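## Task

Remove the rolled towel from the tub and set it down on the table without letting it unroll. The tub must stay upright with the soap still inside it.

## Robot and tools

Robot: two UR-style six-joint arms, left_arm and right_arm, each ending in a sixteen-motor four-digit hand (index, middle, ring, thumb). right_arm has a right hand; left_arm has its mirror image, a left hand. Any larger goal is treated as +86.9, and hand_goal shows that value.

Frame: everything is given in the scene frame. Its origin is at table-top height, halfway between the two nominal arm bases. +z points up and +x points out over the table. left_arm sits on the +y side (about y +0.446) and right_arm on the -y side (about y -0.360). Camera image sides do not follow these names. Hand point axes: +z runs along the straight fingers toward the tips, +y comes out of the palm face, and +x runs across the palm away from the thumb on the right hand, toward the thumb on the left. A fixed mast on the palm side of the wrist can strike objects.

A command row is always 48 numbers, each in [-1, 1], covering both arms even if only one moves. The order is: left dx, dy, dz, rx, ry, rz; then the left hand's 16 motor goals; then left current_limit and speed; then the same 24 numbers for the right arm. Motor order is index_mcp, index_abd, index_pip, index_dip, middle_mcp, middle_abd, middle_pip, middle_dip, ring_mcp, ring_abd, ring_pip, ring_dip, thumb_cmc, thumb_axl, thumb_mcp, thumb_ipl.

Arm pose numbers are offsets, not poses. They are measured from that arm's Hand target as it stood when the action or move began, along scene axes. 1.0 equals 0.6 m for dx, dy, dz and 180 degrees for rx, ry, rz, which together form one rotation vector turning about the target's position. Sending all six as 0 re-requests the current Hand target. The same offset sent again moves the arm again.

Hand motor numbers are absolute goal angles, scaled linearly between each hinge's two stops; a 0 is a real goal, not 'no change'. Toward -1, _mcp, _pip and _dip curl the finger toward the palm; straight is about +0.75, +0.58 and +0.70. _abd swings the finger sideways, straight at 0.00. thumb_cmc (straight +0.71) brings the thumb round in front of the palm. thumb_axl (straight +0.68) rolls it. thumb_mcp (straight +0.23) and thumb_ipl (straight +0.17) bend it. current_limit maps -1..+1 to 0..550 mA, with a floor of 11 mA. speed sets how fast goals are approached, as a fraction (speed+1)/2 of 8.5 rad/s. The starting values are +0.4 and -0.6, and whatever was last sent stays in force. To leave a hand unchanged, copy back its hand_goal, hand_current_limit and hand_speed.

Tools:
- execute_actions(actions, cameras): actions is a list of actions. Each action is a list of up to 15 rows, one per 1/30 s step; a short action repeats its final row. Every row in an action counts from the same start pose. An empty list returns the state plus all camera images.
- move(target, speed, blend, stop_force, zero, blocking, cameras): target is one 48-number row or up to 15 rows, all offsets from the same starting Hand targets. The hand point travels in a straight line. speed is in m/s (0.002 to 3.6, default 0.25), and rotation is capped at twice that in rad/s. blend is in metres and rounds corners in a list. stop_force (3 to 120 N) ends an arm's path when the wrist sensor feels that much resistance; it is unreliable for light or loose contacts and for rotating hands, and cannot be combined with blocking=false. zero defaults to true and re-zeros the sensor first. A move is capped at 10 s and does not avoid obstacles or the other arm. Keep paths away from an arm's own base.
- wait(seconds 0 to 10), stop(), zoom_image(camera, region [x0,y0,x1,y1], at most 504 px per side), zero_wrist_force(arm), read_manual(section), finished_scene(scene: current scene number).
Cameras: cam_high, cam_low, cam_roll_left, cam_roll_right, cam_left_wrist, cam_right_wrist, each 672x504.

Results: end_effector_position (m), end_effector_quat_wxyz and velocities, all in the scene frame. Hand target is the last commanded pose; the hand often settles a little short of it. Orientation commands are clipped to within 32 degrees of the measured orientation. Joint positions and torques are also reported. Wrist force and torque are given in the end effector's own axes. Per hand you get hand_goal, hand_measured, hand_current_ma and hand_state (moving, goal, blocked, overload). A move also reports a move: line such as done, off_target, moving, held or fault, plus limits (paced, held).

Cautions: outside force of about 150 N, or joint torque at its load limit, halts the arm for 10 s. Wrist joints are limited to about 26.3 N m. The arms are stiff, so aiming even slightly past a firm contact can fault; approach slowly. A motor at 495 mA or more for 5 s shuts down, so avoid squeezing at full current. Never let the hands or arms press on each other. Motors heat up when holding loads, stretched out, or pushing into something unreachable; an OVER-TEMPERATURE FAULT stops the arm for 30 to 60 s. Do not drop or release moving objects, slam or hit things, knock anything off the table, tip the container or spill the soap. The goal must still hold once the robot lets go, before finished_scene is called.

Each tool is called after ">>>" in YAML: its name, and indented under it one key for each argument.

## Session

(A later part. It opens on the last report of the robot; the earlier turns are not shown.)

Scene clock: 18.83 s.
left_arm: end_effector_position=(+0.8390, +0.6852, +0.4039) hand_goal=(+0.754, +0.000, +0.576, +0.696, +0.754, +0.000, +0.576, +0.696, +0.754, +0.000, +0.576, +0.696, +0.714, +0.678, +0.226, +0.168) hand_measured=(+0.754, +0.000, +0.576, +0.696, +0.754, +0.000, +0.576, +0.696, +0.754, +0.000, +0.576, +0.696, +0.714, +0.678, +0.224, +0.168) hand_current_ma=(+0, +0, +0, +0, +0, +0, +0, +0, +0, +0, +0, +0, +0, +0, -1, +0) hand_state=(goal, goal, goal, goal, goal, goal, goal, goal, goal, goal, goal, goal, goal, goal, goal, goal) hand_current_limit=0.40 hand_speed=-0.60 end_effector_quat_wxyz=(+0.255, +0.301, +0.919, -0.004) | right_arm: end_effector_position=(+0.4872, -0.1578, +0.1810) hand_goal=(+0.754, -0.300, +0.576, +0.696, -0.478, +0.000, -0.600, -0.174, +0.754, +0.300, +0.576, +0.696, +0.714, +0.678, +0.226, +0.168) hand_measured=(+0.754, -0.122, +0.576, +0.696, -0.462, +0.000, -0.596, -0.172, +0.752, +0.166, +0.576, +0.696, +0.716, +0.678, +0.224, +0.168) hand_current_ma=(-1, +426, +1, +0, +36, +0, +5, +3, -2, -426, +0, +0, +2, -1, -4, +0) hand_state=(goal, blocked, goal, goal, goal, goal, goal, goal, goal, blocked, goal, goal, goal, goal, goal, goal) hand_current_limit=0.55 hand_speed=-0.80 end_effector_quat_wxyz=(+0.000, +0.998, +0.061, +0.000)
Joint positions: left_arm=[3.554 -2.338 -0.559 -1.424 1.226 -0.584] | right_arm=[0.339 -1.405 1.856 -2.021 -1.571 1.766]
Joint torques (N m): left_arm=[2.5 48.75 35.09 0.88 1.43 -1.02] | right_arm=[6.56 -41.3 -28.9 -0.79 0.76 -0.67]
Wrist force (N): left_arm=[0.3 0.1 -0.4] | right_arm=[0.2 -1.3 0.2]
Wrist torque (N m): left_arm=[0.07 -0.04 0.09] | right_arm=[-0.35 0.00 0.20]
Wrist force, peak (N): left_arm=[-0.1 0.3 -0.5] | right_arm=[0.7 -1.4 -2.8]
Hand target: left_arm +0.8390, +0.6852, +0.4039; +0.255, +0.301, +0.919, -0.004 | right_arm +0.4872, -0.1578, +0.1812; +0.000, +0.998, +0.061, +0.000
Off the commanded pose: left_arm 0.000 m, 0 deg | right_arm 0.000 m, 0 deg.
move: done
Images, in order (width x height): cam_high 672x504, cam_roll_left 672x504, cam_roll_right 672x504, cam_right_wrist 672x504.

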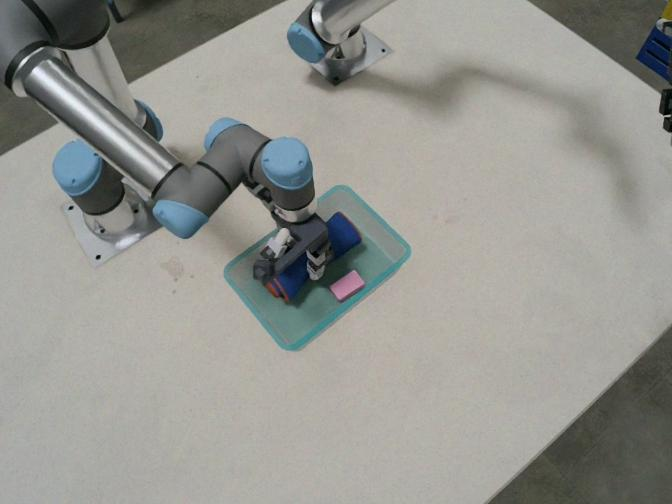

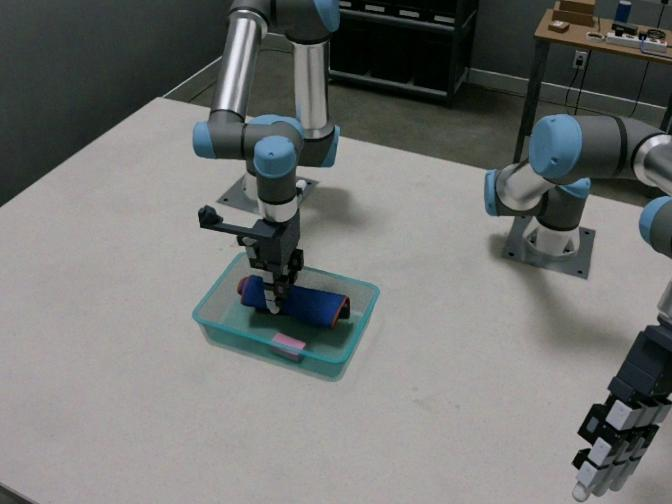

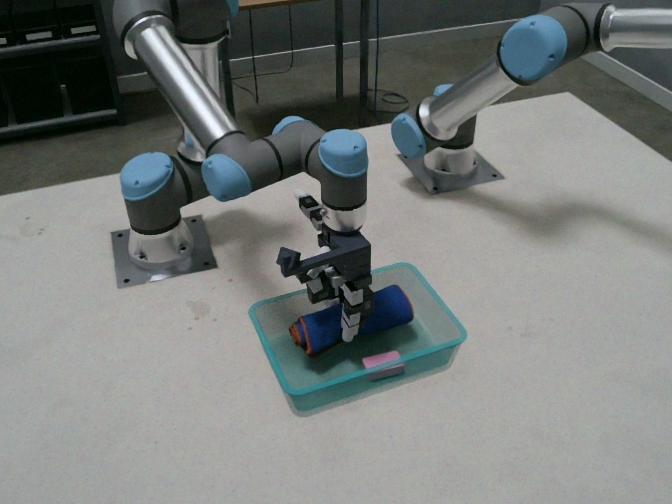

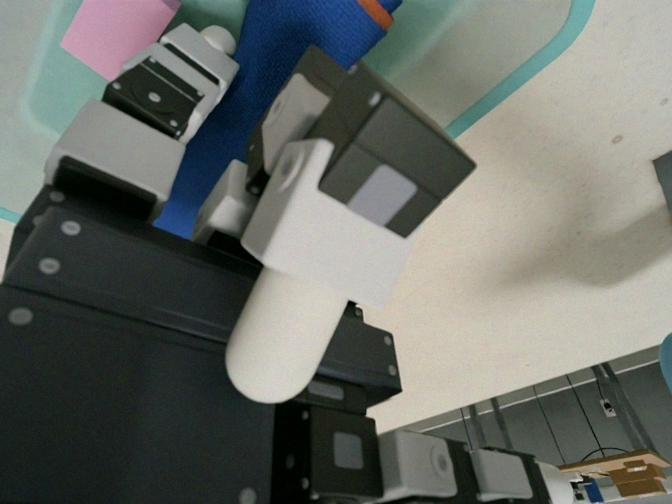

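>>> move:
  target:
    - [0,0,0,0,0,0,0.754,0,0.576,0.696,0.754,0,0.576,0.696,0.754,0,0.576,0.696,0.714,0.678,0.226,0.168,0.4,-0.6,0,0,0.18,0,0,0,0.754,-0.3,0.576,0.696,-0.479,0,-0.6,-0.174,0.754,0.3,0.576,0.696,0.714,0.678,0.226,0.168,0.55,-0.8]
    - [0,0,0,0,0,0,0.754,0,0.576,0.696,0.754,0,0.576,0.696,0.754,0,0.576,0.696,0.714,0.678,0.226,0.168,0.4,-0.6,0,-0.57,0.18,0,0,0,0.754,-0.3,0.576,0.696,-0.479,0,-0.6,-0.174,0.754,0.3,0.576,0.696,0.714,0.678,0.226,0.168,0.55,-0.8]
    - [0,0,0,0,0,0,0.754,0,0.576,0.696,0.754,0,0.576,0.696,0.754,0,0.576,0.696,0.714,0.678,0.226,0.168,0.4,-0.6,0,-0.57,0.0,0,0,0,0.754,-0.3,0.576,0.696,-0.479,0,-0.6,-0.174,0.754,0.3,0.576,0.696,0.714,0.678,0.226,0.168,0.55,-0.8]
  speed: 0.16
  blend: [0.03,0.03,0]
  cameras: ["cam_high","cam_roll_left","cam_roll_right","cam_right_wrist"]

>>> zoom_image:
  camera: "cam_roll_right"
  region: [60, 220, 310, 440]

>>> zoom_image:
  camera: "cam_roll_left"
  region: [60, 180, 280, 370]

Scene clock: 23.57 s.
left_arm: end_effector_position=(+0.8390, +0.6852, +0.4039) hand_goal=(+0.754, +0.000, +0.576, +0.696, +0.754, +0.000, +0.576, +0.696, +0.754, +0.000, +0.576, +0.696, +0.714, +0.678, +0.226, +0.168) hand_measured=(+0.754, +0.000, +0.576, +0.696, +0.754, +0.000, +0.576, +0.696, +0.754, +0.000, +0.576, +0.696, +0.714, +0.678, +0.224, +0.168) hand_current_ma=(+0, +0, +0, +0, +0, +0, +0, +0, +0, +0, +0, +0, +0, +0, -1, +0) hand_state=(goal, goal, goal, goal, goal, goal, goal, goal, goal, goal, goal, goal, goal, goal, goal, goal) hand_current_limit=0.40 hand_speed=-0.60 end_effector_quat_wxyz=(+0.255, +0.301, +0.919, -0.004) | right_arm: end_effector_position=(+0.4872, -0.4998, +0.1813) hand_goal=(+0.754, -0.300, +0.576, +0.696, -0.478, +0.000, -0.600, -0.174, +0.754, +0.300, +0.576, +0.696, +0.714, +0.678, +0.226, +0.168) hand_measured=(+0.754, -0.122, +0.576, +0.696, -0.462, +0.000, -0.596, -0.172, +0.752, +0.166, +0.576, +0.696, +0.716, +0.678, +0.224, +0.168) hand_current_ma=(-1, +426, +1, +0, +36, +0, +5, +3, -3, -426, +0, +0, +2, -1, -4, +0) hand_state=(goal, blocked, goal, goal, goal, goal, goal, goal, goal, blocked, goal, goal, goal, goal, goal, goal) hand_current_limit=0.55 hand_speed=-0.80 end_effector_quat_wxyz=(+0.000, +0.998, +0.061, +0.000)
Joint positions: left_arm=[3.554 -2.338 -0.559 -1.424 1.226 -0.584] | right_arm=[-0.388 -1.598 2.064 -2.037 -1.571 1.039]
Joint torques (N m): left_arm=[1.43 48.89 33.62 0.72 1.16 -0.58] | right_arm=[-2.08 -14.31 -15.34 -4.61 -2.03 -2.19]
Wrist force (N): left_arm=[0.2 0.2 -0.2] | right_arm=[0.2 -1.3 0.2]
Wrist torque (N m): left_arm=[0.05 -0.03 0.08] | right_arm=[-0.33 -0.01 0.19]
Wrist force, peak (N): left_arm=[-0.1 0.2 -0.6] | right_arm=[0.3 -1.6 0.9]
Hand target: left_arm +0.8390, +0.6852, +0.4039; +0.255, +0.301, +0.919, -0.004 | right_arm +0.4872, -0.4998, +0.1812; +0.000, +0.998, +0.061, +0.000
Off the commanded pose: left_arm 0.000 m, 0 deg | right_arm 0.000 m, 0 deg.
move: done
Images, in order (width x height): cam_high 672x504, cam_roll_left 672x504, cam_roll_right 672x504, cam_right_wrist 672x504.

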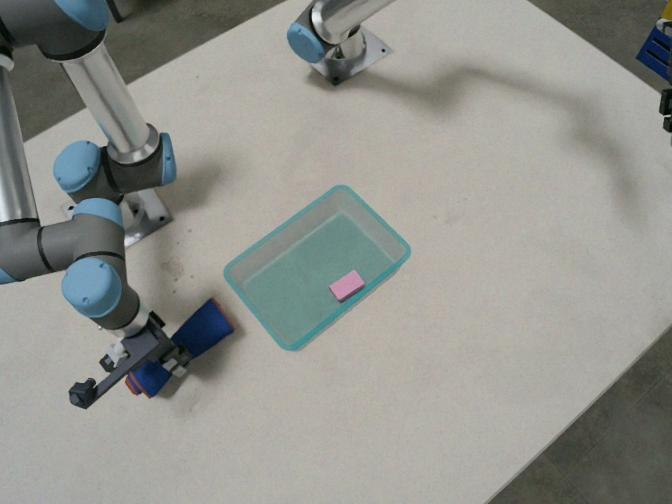

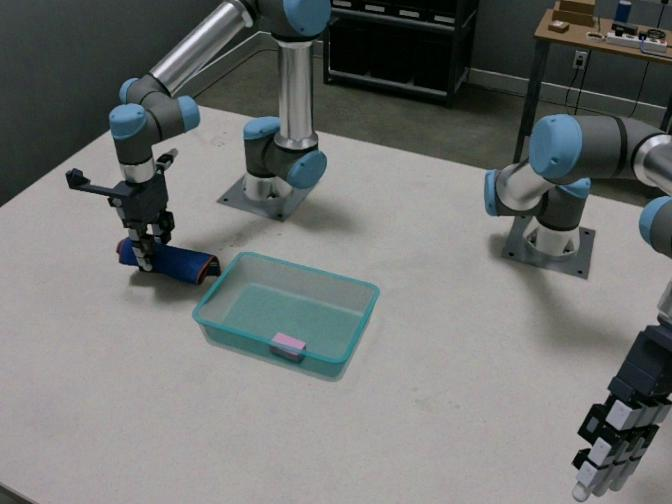

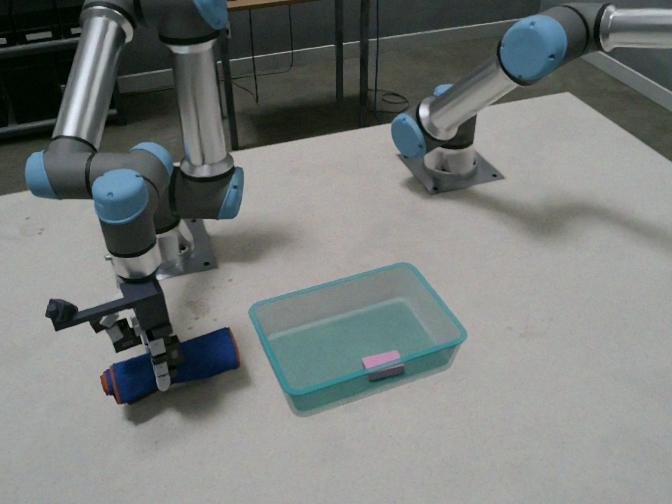

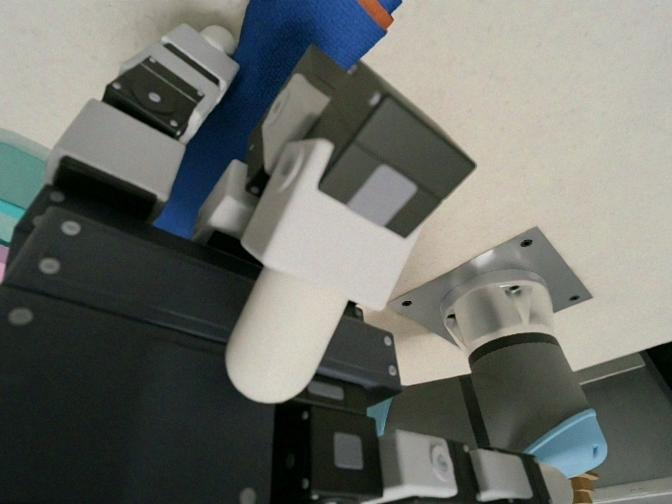

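Scaled by 2.016 from the camera's 672x504 image, which has a finer 960x720 frame.

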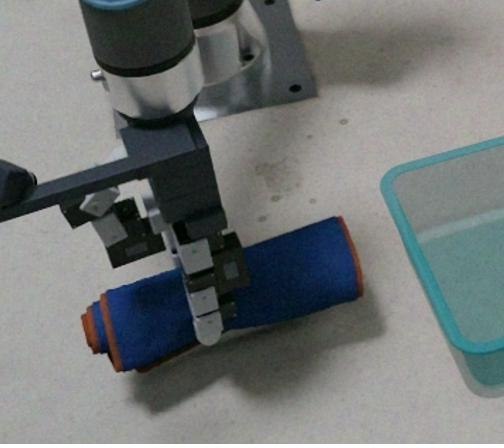

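Scaled by 2.291 from the camera's 672x504 image, which has a finer 960x720 frame.

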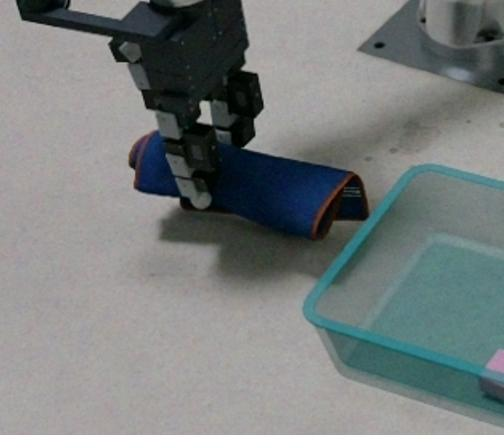

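>>> move:
  target:
    - [0,0,0,0,0,0,0.754,0,0.576,0.696,0.754,0,0.576,0.696,0.754,0,0.576,0.696,0.714,0.678,0.226,0.168,0.4,-0.6,0,0,-0.04,0,0,0,0.754,-0.3,0.576,0.696,-0.479,0,-0.6,-0.174,0.754,0.3,0.576,0.696,0.714,0.678,0.226,0.168,0.55,-0.8]
    - [0,0,0,0,0,0,0.754,0,0.576,0.696,0.754,0,0.576,0.696,0.754,0,0.576,0.696,0.714,0.678,0.226,0.168,0.4,-0.6,-0.06,0,-0.086,0,0,0,0.754,-0.3,0.576,0.696,-0.479,0,-0.6,-0.174,0.754,0.3,0.576,0.696,0.714,0.678,0.226,0.168,0.55,-0.8]
  speed: 0.04
  blend: [0.01,0]
  stop_force: 5
  cameras: ["cam_high","cam_roll_left","cam_roll_right"]

>>> zoom_image:
  camera: "cam_roll_right"
  region: [60, 220, 310, 440]

>>> zoom_image:
  camera: "cam_roll_left"
  region: [60, 180, 280, 370]

Scene clock: 26.67 s.
left_arm: end_effector_position=(+0.8390, +0.6852, +0.4039) hand_goal=(+0.754, +0.000, +0.576, +0.696, +0.754, +0.000, +0.576, +0.696, +0.754, +0.000, +0.576, +0.696, +0.714, +0.678, +0.226, +0.168) hand_measured=(+0.754, +0.000, +0.576, +0.696, +0.754, +0.000, +0.576, +0.696, +0.754, +0.000, +0.576, +0.696, +0.714, +0.678, +0.224, +0.168) hand_current_ma=(+0, +0, +0, +0, +0, +0, +0, +0, +0, +0, +0, +0, +0, +0, -1, +0) hand_state=(goal, goal, goal, goal, goal, goal, goal, goal, goal, goal, goal, goal, goal, goal, goal, goal) hand_current_limit=0.40 hand_speed=-0.60 end_effector_quat_wxyz=(+0.255, +0.301, +0.919, -0.004) | right_arm: end_effector_position=(+0.4512, -0.4998, +0.1296) hand_goal=(+0.754, -0.300, +0.576, +0.696, -0.478, +0.000, -0.600, -0.174, +0.754, +0.300, +0.576, +0.696, +0.714, +0.678, +0.226, +0.168) hand_measured=(+0.754, -0.124, +0.576, +0.696, -0.462, +0.000, -0.596, -0.172, +0.748, +0.166, +0.574, +0.696, +0.716, +0.678, +0.224, +0.168) hand_current_ma=(-1, +426, +1, +0, +36, +0, +5, +3, -9, -426, -2, +0, +2, -1, -4, +0) hand_state=(goal, blocked, goal, goal, goal, goal, goal, goal, goal, blocked, goal, goal, goal, goal, goal, goal) hand_current_limit=0.55 hand_speed=-0.80 end_effector_quat_wxyz=(+0.000, +0.998, +0.061, +0.000)
Joint positions: left_arm=[3.554 -2.338 -0.559 -1.424 1.226 -0.584] | right_arm=[-0.424 -1.613 2.233 -2.19 -1.571 1.004]
Joint torques (N m): left_arm=[0.69 48.11 34.74 0.78 1.14 -0.27] | right_arm=[-10.65 -28.32 -10.59 -3.5 0.92 -2.31]
Wrist force (N): left_arm=[0.0 0.4 -0.3] | right_arm=[1.6 -1.1 -4.9]
Wrist torque (N m): left_arm=[0.09 -0.01 0.06] | right_arm=[-0.03 0.20 0.30]
Wrist force, peak (N): left_arm=[0.2 0.3 -0.5] | right_arm=[1.5 -1.2 -5.0]
Hand target: left_arm +0.8390, +0.6852, +0.4039; +0.255, +0.301, +0.919, -0.004 | right_arm +0.4512, -0.4998, +0.1296; +0.000, +0.998, +0.061, +0.000
Off the commanded pose: left_arm 0.000 m, 0 deg | right_arm 0.000 m, 0 deg.
move: done
Images, in order (width x height): cam_high 672x504, cam_roll_left 672x504, cam_roll_right 672x504.

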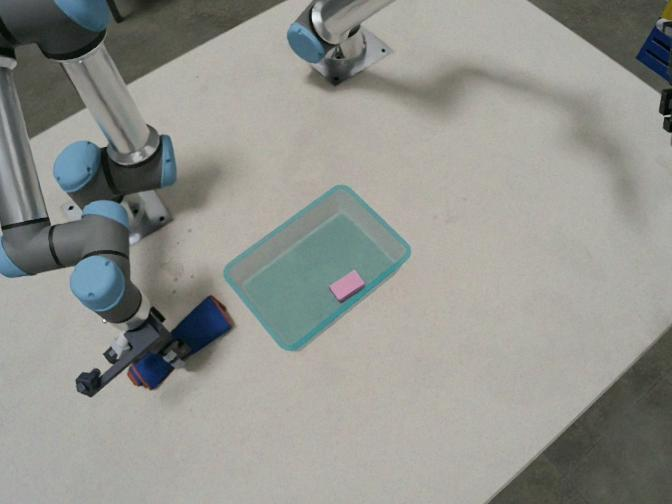

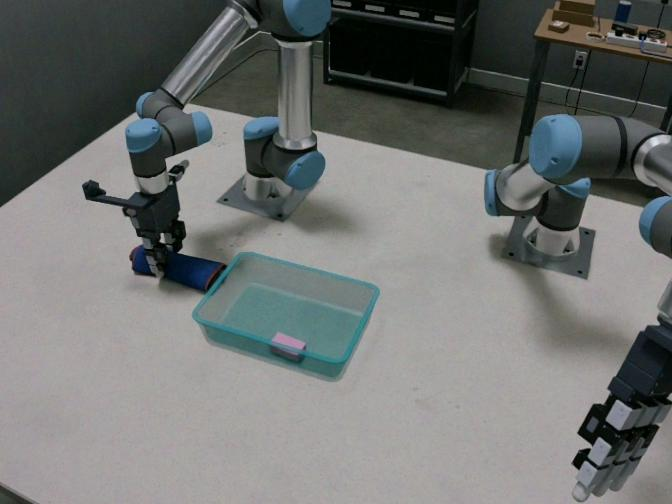

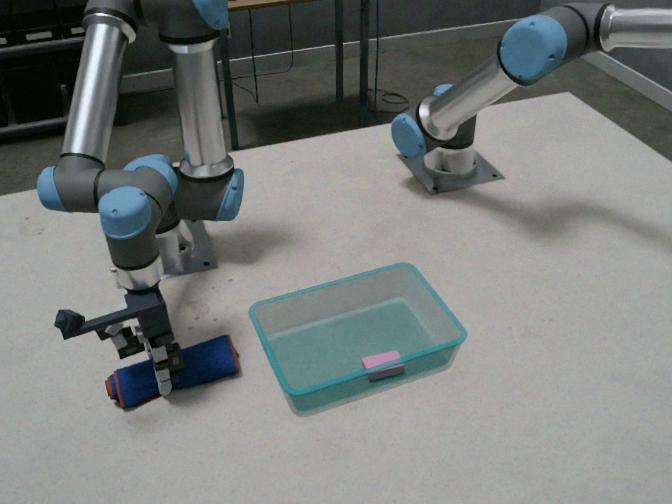

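Scaled by 2.016 from the camera's 672x504 image, which has a finer 960x720 frame.

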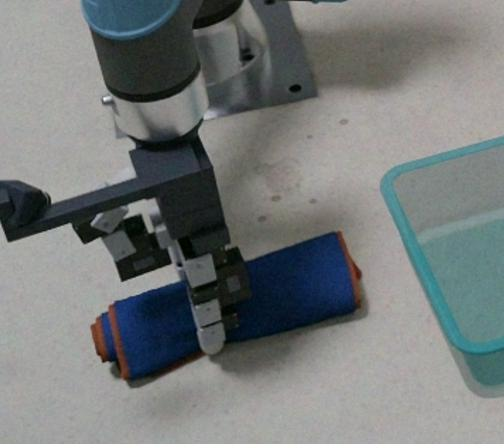

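Scaled by 2.291 from the camera's 672x504 image, which has a finer 960x720 frame.

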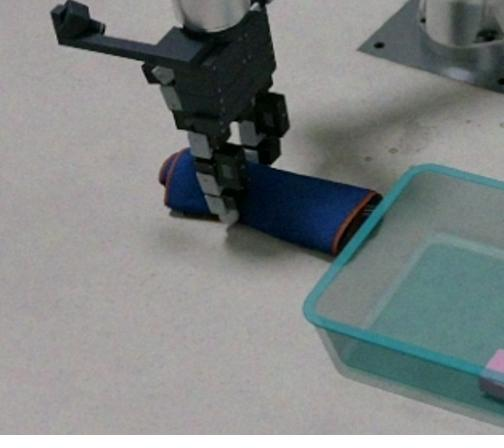

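Resting on the table. Release slowly and retract.

>>> move:
  target: [0,0,0,0,0,0,0.754,0,0.576,0.696,0.754,0,0.576,0.696,0.754,0,0.576,0.696,0.714,0.678,0.226,0.168,0.4,-0.6,0,0,0,0,0,0,0.754,0.18,0.576,0.696,-0.479,0,-0.6,-0.174,0.754,-0.18,0.576,0.696,0.714,0.678,0.226,0.168,0.4,-0.9]

>>> move:
  target: [0,0,0,0,0,0,0.754,0,0.576,0.696,0.754,0,0.576,0.696,0.754,0,0.576,0.696,0.714,0.678,0.226,0.168,0.4,-0.6,0,0,0.22,0,0,0,0.754,0.18,0.576,0.696,-0.479,0,-0.6,-0.174,0.754,-0.18,0.576,0.696,0.714,0.678,0.226,0.168,0.4,-0.9]
  speed: 0.12
  cameras: ["cam_high","cam_roll_left","cam_roll_right"]

>>> zoom_image:
  camera: "cam_roll_right"
  region: [60, 220, 310, 440]

>>> zoom_image:
  camera: "cam_roll_left"
  region: [60, 180, 280, 370]

Scene clock: 28.23 s.
left_arm: end_effector_position=(+0.8390, +0.6852, +0.4039) hand_goal=(+0.754, +0.000, +0.576, +0.696, +0.754, +0.000, +0.576, +0.696, +0.754, +0.000, +0.576, +0.696, +0.714, +0.678, +0.226, +0.168) hand_measured=(+0.754, +0.000, +0.576, +0.696, +0.754, +0.000, +0.576, +0.696, +0.754, +0.000, +0.576, +0.696, +0.714, +0.678, +0.224, +0.168) hand_current_ma=(+0, +0, +0, +0, +0, +0, +0, +0, +0, +0, +0, +0, +0, +0, -1, +0) hand_state=(goal, goal, goal, goal, goal, goal, goal, goal, goal, goal, goal, goal, goal, goal, goal, goal) hand_current_limit=0.40 hand_speed=-0.60 end_effector_quat_wxyz=(+0.255, +0.301, +0.919, -0.004) | right_arm: end_effector_position=(+0.4512, -0.4998, +0.1296) hand_goal=(+0.754, +0.180, +0.576, +0.696, -0.478, +0.000, -0.600, -0.174, +0.754, -0.180, +0.576, +0.696, +0.714, +0.678, +0.226, +0.168) hand_measured=(+0.752, +0.176, +0.576, +0.696, -0.462, +0.000, -0.596, -0.172, +0.750, -0.176, +0.574, +0.696, +0.716, +0.678, +0.224, +0.168) hand_current_ma=(-3, -6, +0, +0, +36, +0, +5, +3, -7, +6, -2, +0, +2, -1, -4, +0) hand_state=(goal, goal, goal, goal, goal, goal, goal, goal, goal, goal, goal, goal, goal, goal, goal, goal) hand_current_limit=0.40 hand_speed=-0.90 end_effector_quat_wxyz=(+0.000, +0.998, +0.061, +0.000)
Joint positions: left_arm=[3.554 -2.338 -0.559 -1.424 1.226 -0.584] | right_arm=[-0.424 -1.613 2.233 -2.19 -1.571 1.004]
Joint torques (N m): left_arm=[-0.22 49.21 34.1 1 1.09 0.01] | right_arm=[-10.23 -28.46 -22.28 -3.53 0.72 -2.47]
Wrist force (N): left_arm=[0.2 0.3 -0.2] | right_arm=[0.4 -1.5 -0.3]
Wrist torque (N m): left_arm=[0.07 -0.04 0.09] | right_arm=[-0.34 -0.03 0.19]
Wrist force, peak (N): left_arm=[0.2 0.1 -0.6] | right_arm=[1.3 -1.1 -5.1]
Hand target: left_arm +0.8390, +0.6852, +0.4039; +0.255, +0.301, +0.919, -0.004 | right_arm +0.4512, -0.4998, +0.1296; +0.000, +0.998, +0.061, +0.000
Off the commanded pose: left_arm 0.000 m, 0 deg | right_arm 0.000 m, 0 deg.
move: done

Scene clock: 30.03 s.
left_arm: end_effector_position=(+0.8390, +0.6852, +0.4039) hand_goal=(+0.754, +0.000, +0.576, +0.696, +0.754, +0.000, +0.576, +0.696, +0.754, +0.000, +0.576, +0.696, +0.714, +0.678, +0.226, +0.168) hand_measured=(+0.754, +0.000, +0.576, +0.696, +0.754, +0.000, +0.576, +0.696, +0.754, +0.000, +0.576, +0.696, +0.714, +0.678, +0.224, +0.168) hand_current_ma=(+0, +0, +0, +0, +0, +0, +0, +0, +0, +0, +0, +0, +0, +0, -1, +0) hand_state=(goal, goal, goal, goal, goal, goal, goal, goal, goal, goal, goal, goal, goal, goal, goal, goal) hand_current_limit=0.40 hand_speed=-0.60 end_effector_quat_wxyz=(+0.255, +0.301, +0.919, -0.004) | right_arm: end_effector_position=(+0.4512, -0.4997, +0.2614) hand_goal=(+0.754, +0.180, +0.576, +0.696, -0.478, +0.000, -0.600, -0.174, +0.754, -0.180, +0.576, +0.696, +0.714, +0.678, +0.226, +0.168) hand_measured=(+0.752, +0.176, +0.576, +0.696, -0.462, +0.000, -0.596, -0.172, +0.750, -0.176, +0.574, +0.696, +0.716, +0.678, +0.224, +0.168) hand_current_ma=(-3, -5, +0, +0, +36, +0, +5, +3, -7, +5, -2, +0, +2, -1, -4, +0) hand_state=(goal, goal, goal, goal, goal, goal, goal, goal, goal, goal, goal, goal, goal, goal, goal, goal) hand_current_limit=0.40 hand_speed=-0.90 end_effector_quat_wxyz=(+0.000, +0.998, +0.061, +0.000)
Joint positions: left_arm=[3.554 -2.338 -0.559 -1.424 1.226 -0.584] | right_arm=[-0.423 -1.762 1.99 -1.798 -1.571 1.004]
Joint torques (N m): left_arm=[0.41 48.37 34.38 0.57 1 0.27] | right_arm=[-9.93 -27.26 -33.6 -0.78 1.04 -1.91]
Wrist force (N): left_arm=[0.0 0.1 -0.3] | right_arm=[0.1 -1.4 -0.6]
Wrist torque (N m): left_arm=[0.06 -0.01 0.07] | right_arm=[-0.29 0.04 0.19]
Wrist force, peak (N): left_arm=[-0.1 0.3 -0.5] | right_arm=[0.4 -1.8 -0.2]
Hand target: left_arm +0.8390, +0.6852, +0.4039; +0.255, +0.301, +0.919, -0.004 | right_arm +0.4512, -0.4998, +0.2616; +0.000, +0.998, +0.061, +0.000
Off the commanded pose: left_arm 0.000 m, 0 deg | right_arm 0.000 m, 0 deg.
move: done
Images, in order (width x height): cam_high 672x504, cam_roll_left 672x504, cam_roll_right 672x504.

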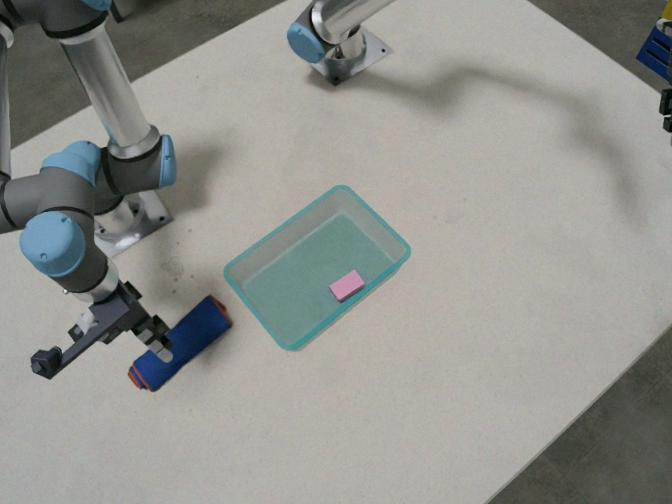

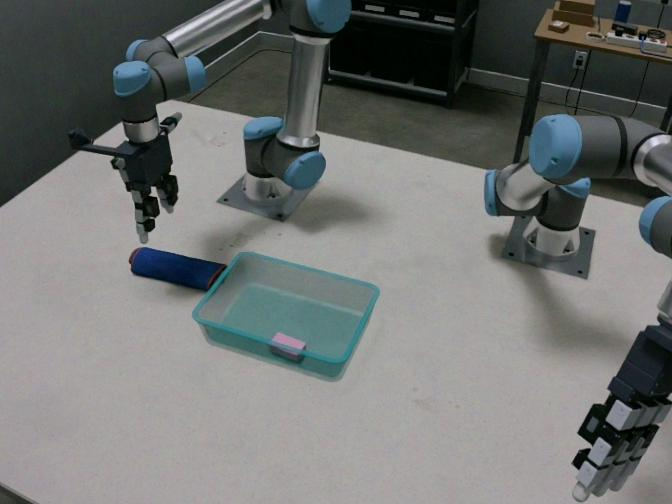

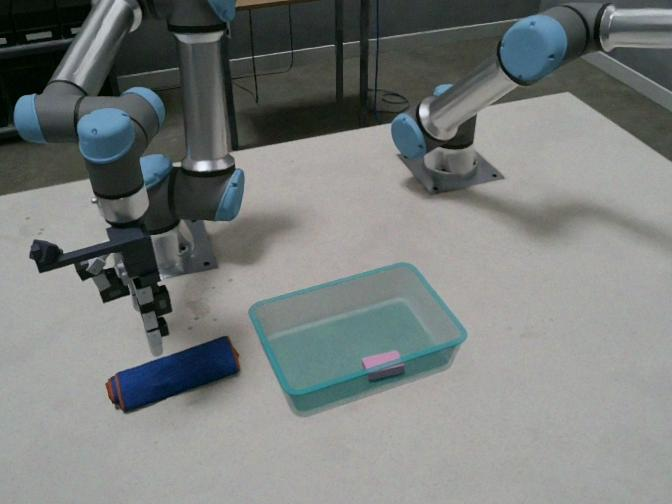

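Scaled by 2.016 from the camera's 672x504 image, which has a finer 960x720 frame.

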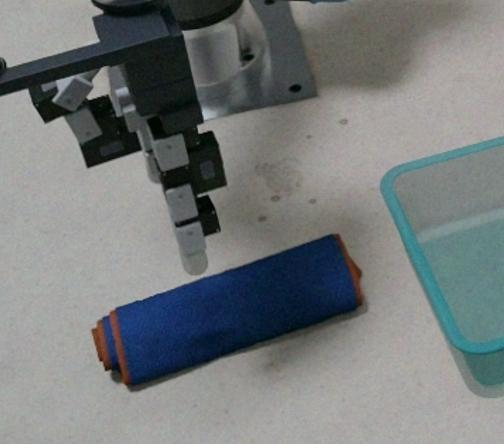

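Scaled by 2.291 from the camera's 672x504 image, which has a finer 960x720 frame.

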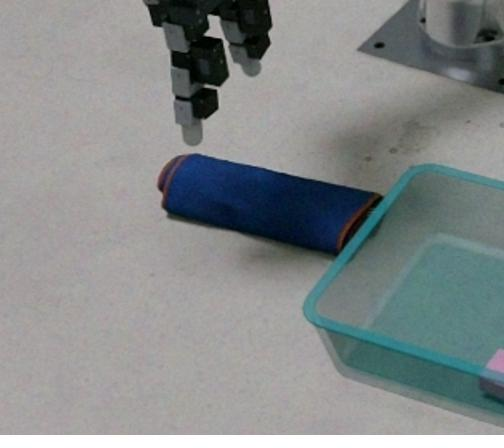

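>>> finished_scene:
  scene: 3

The scene is finished: the task was done.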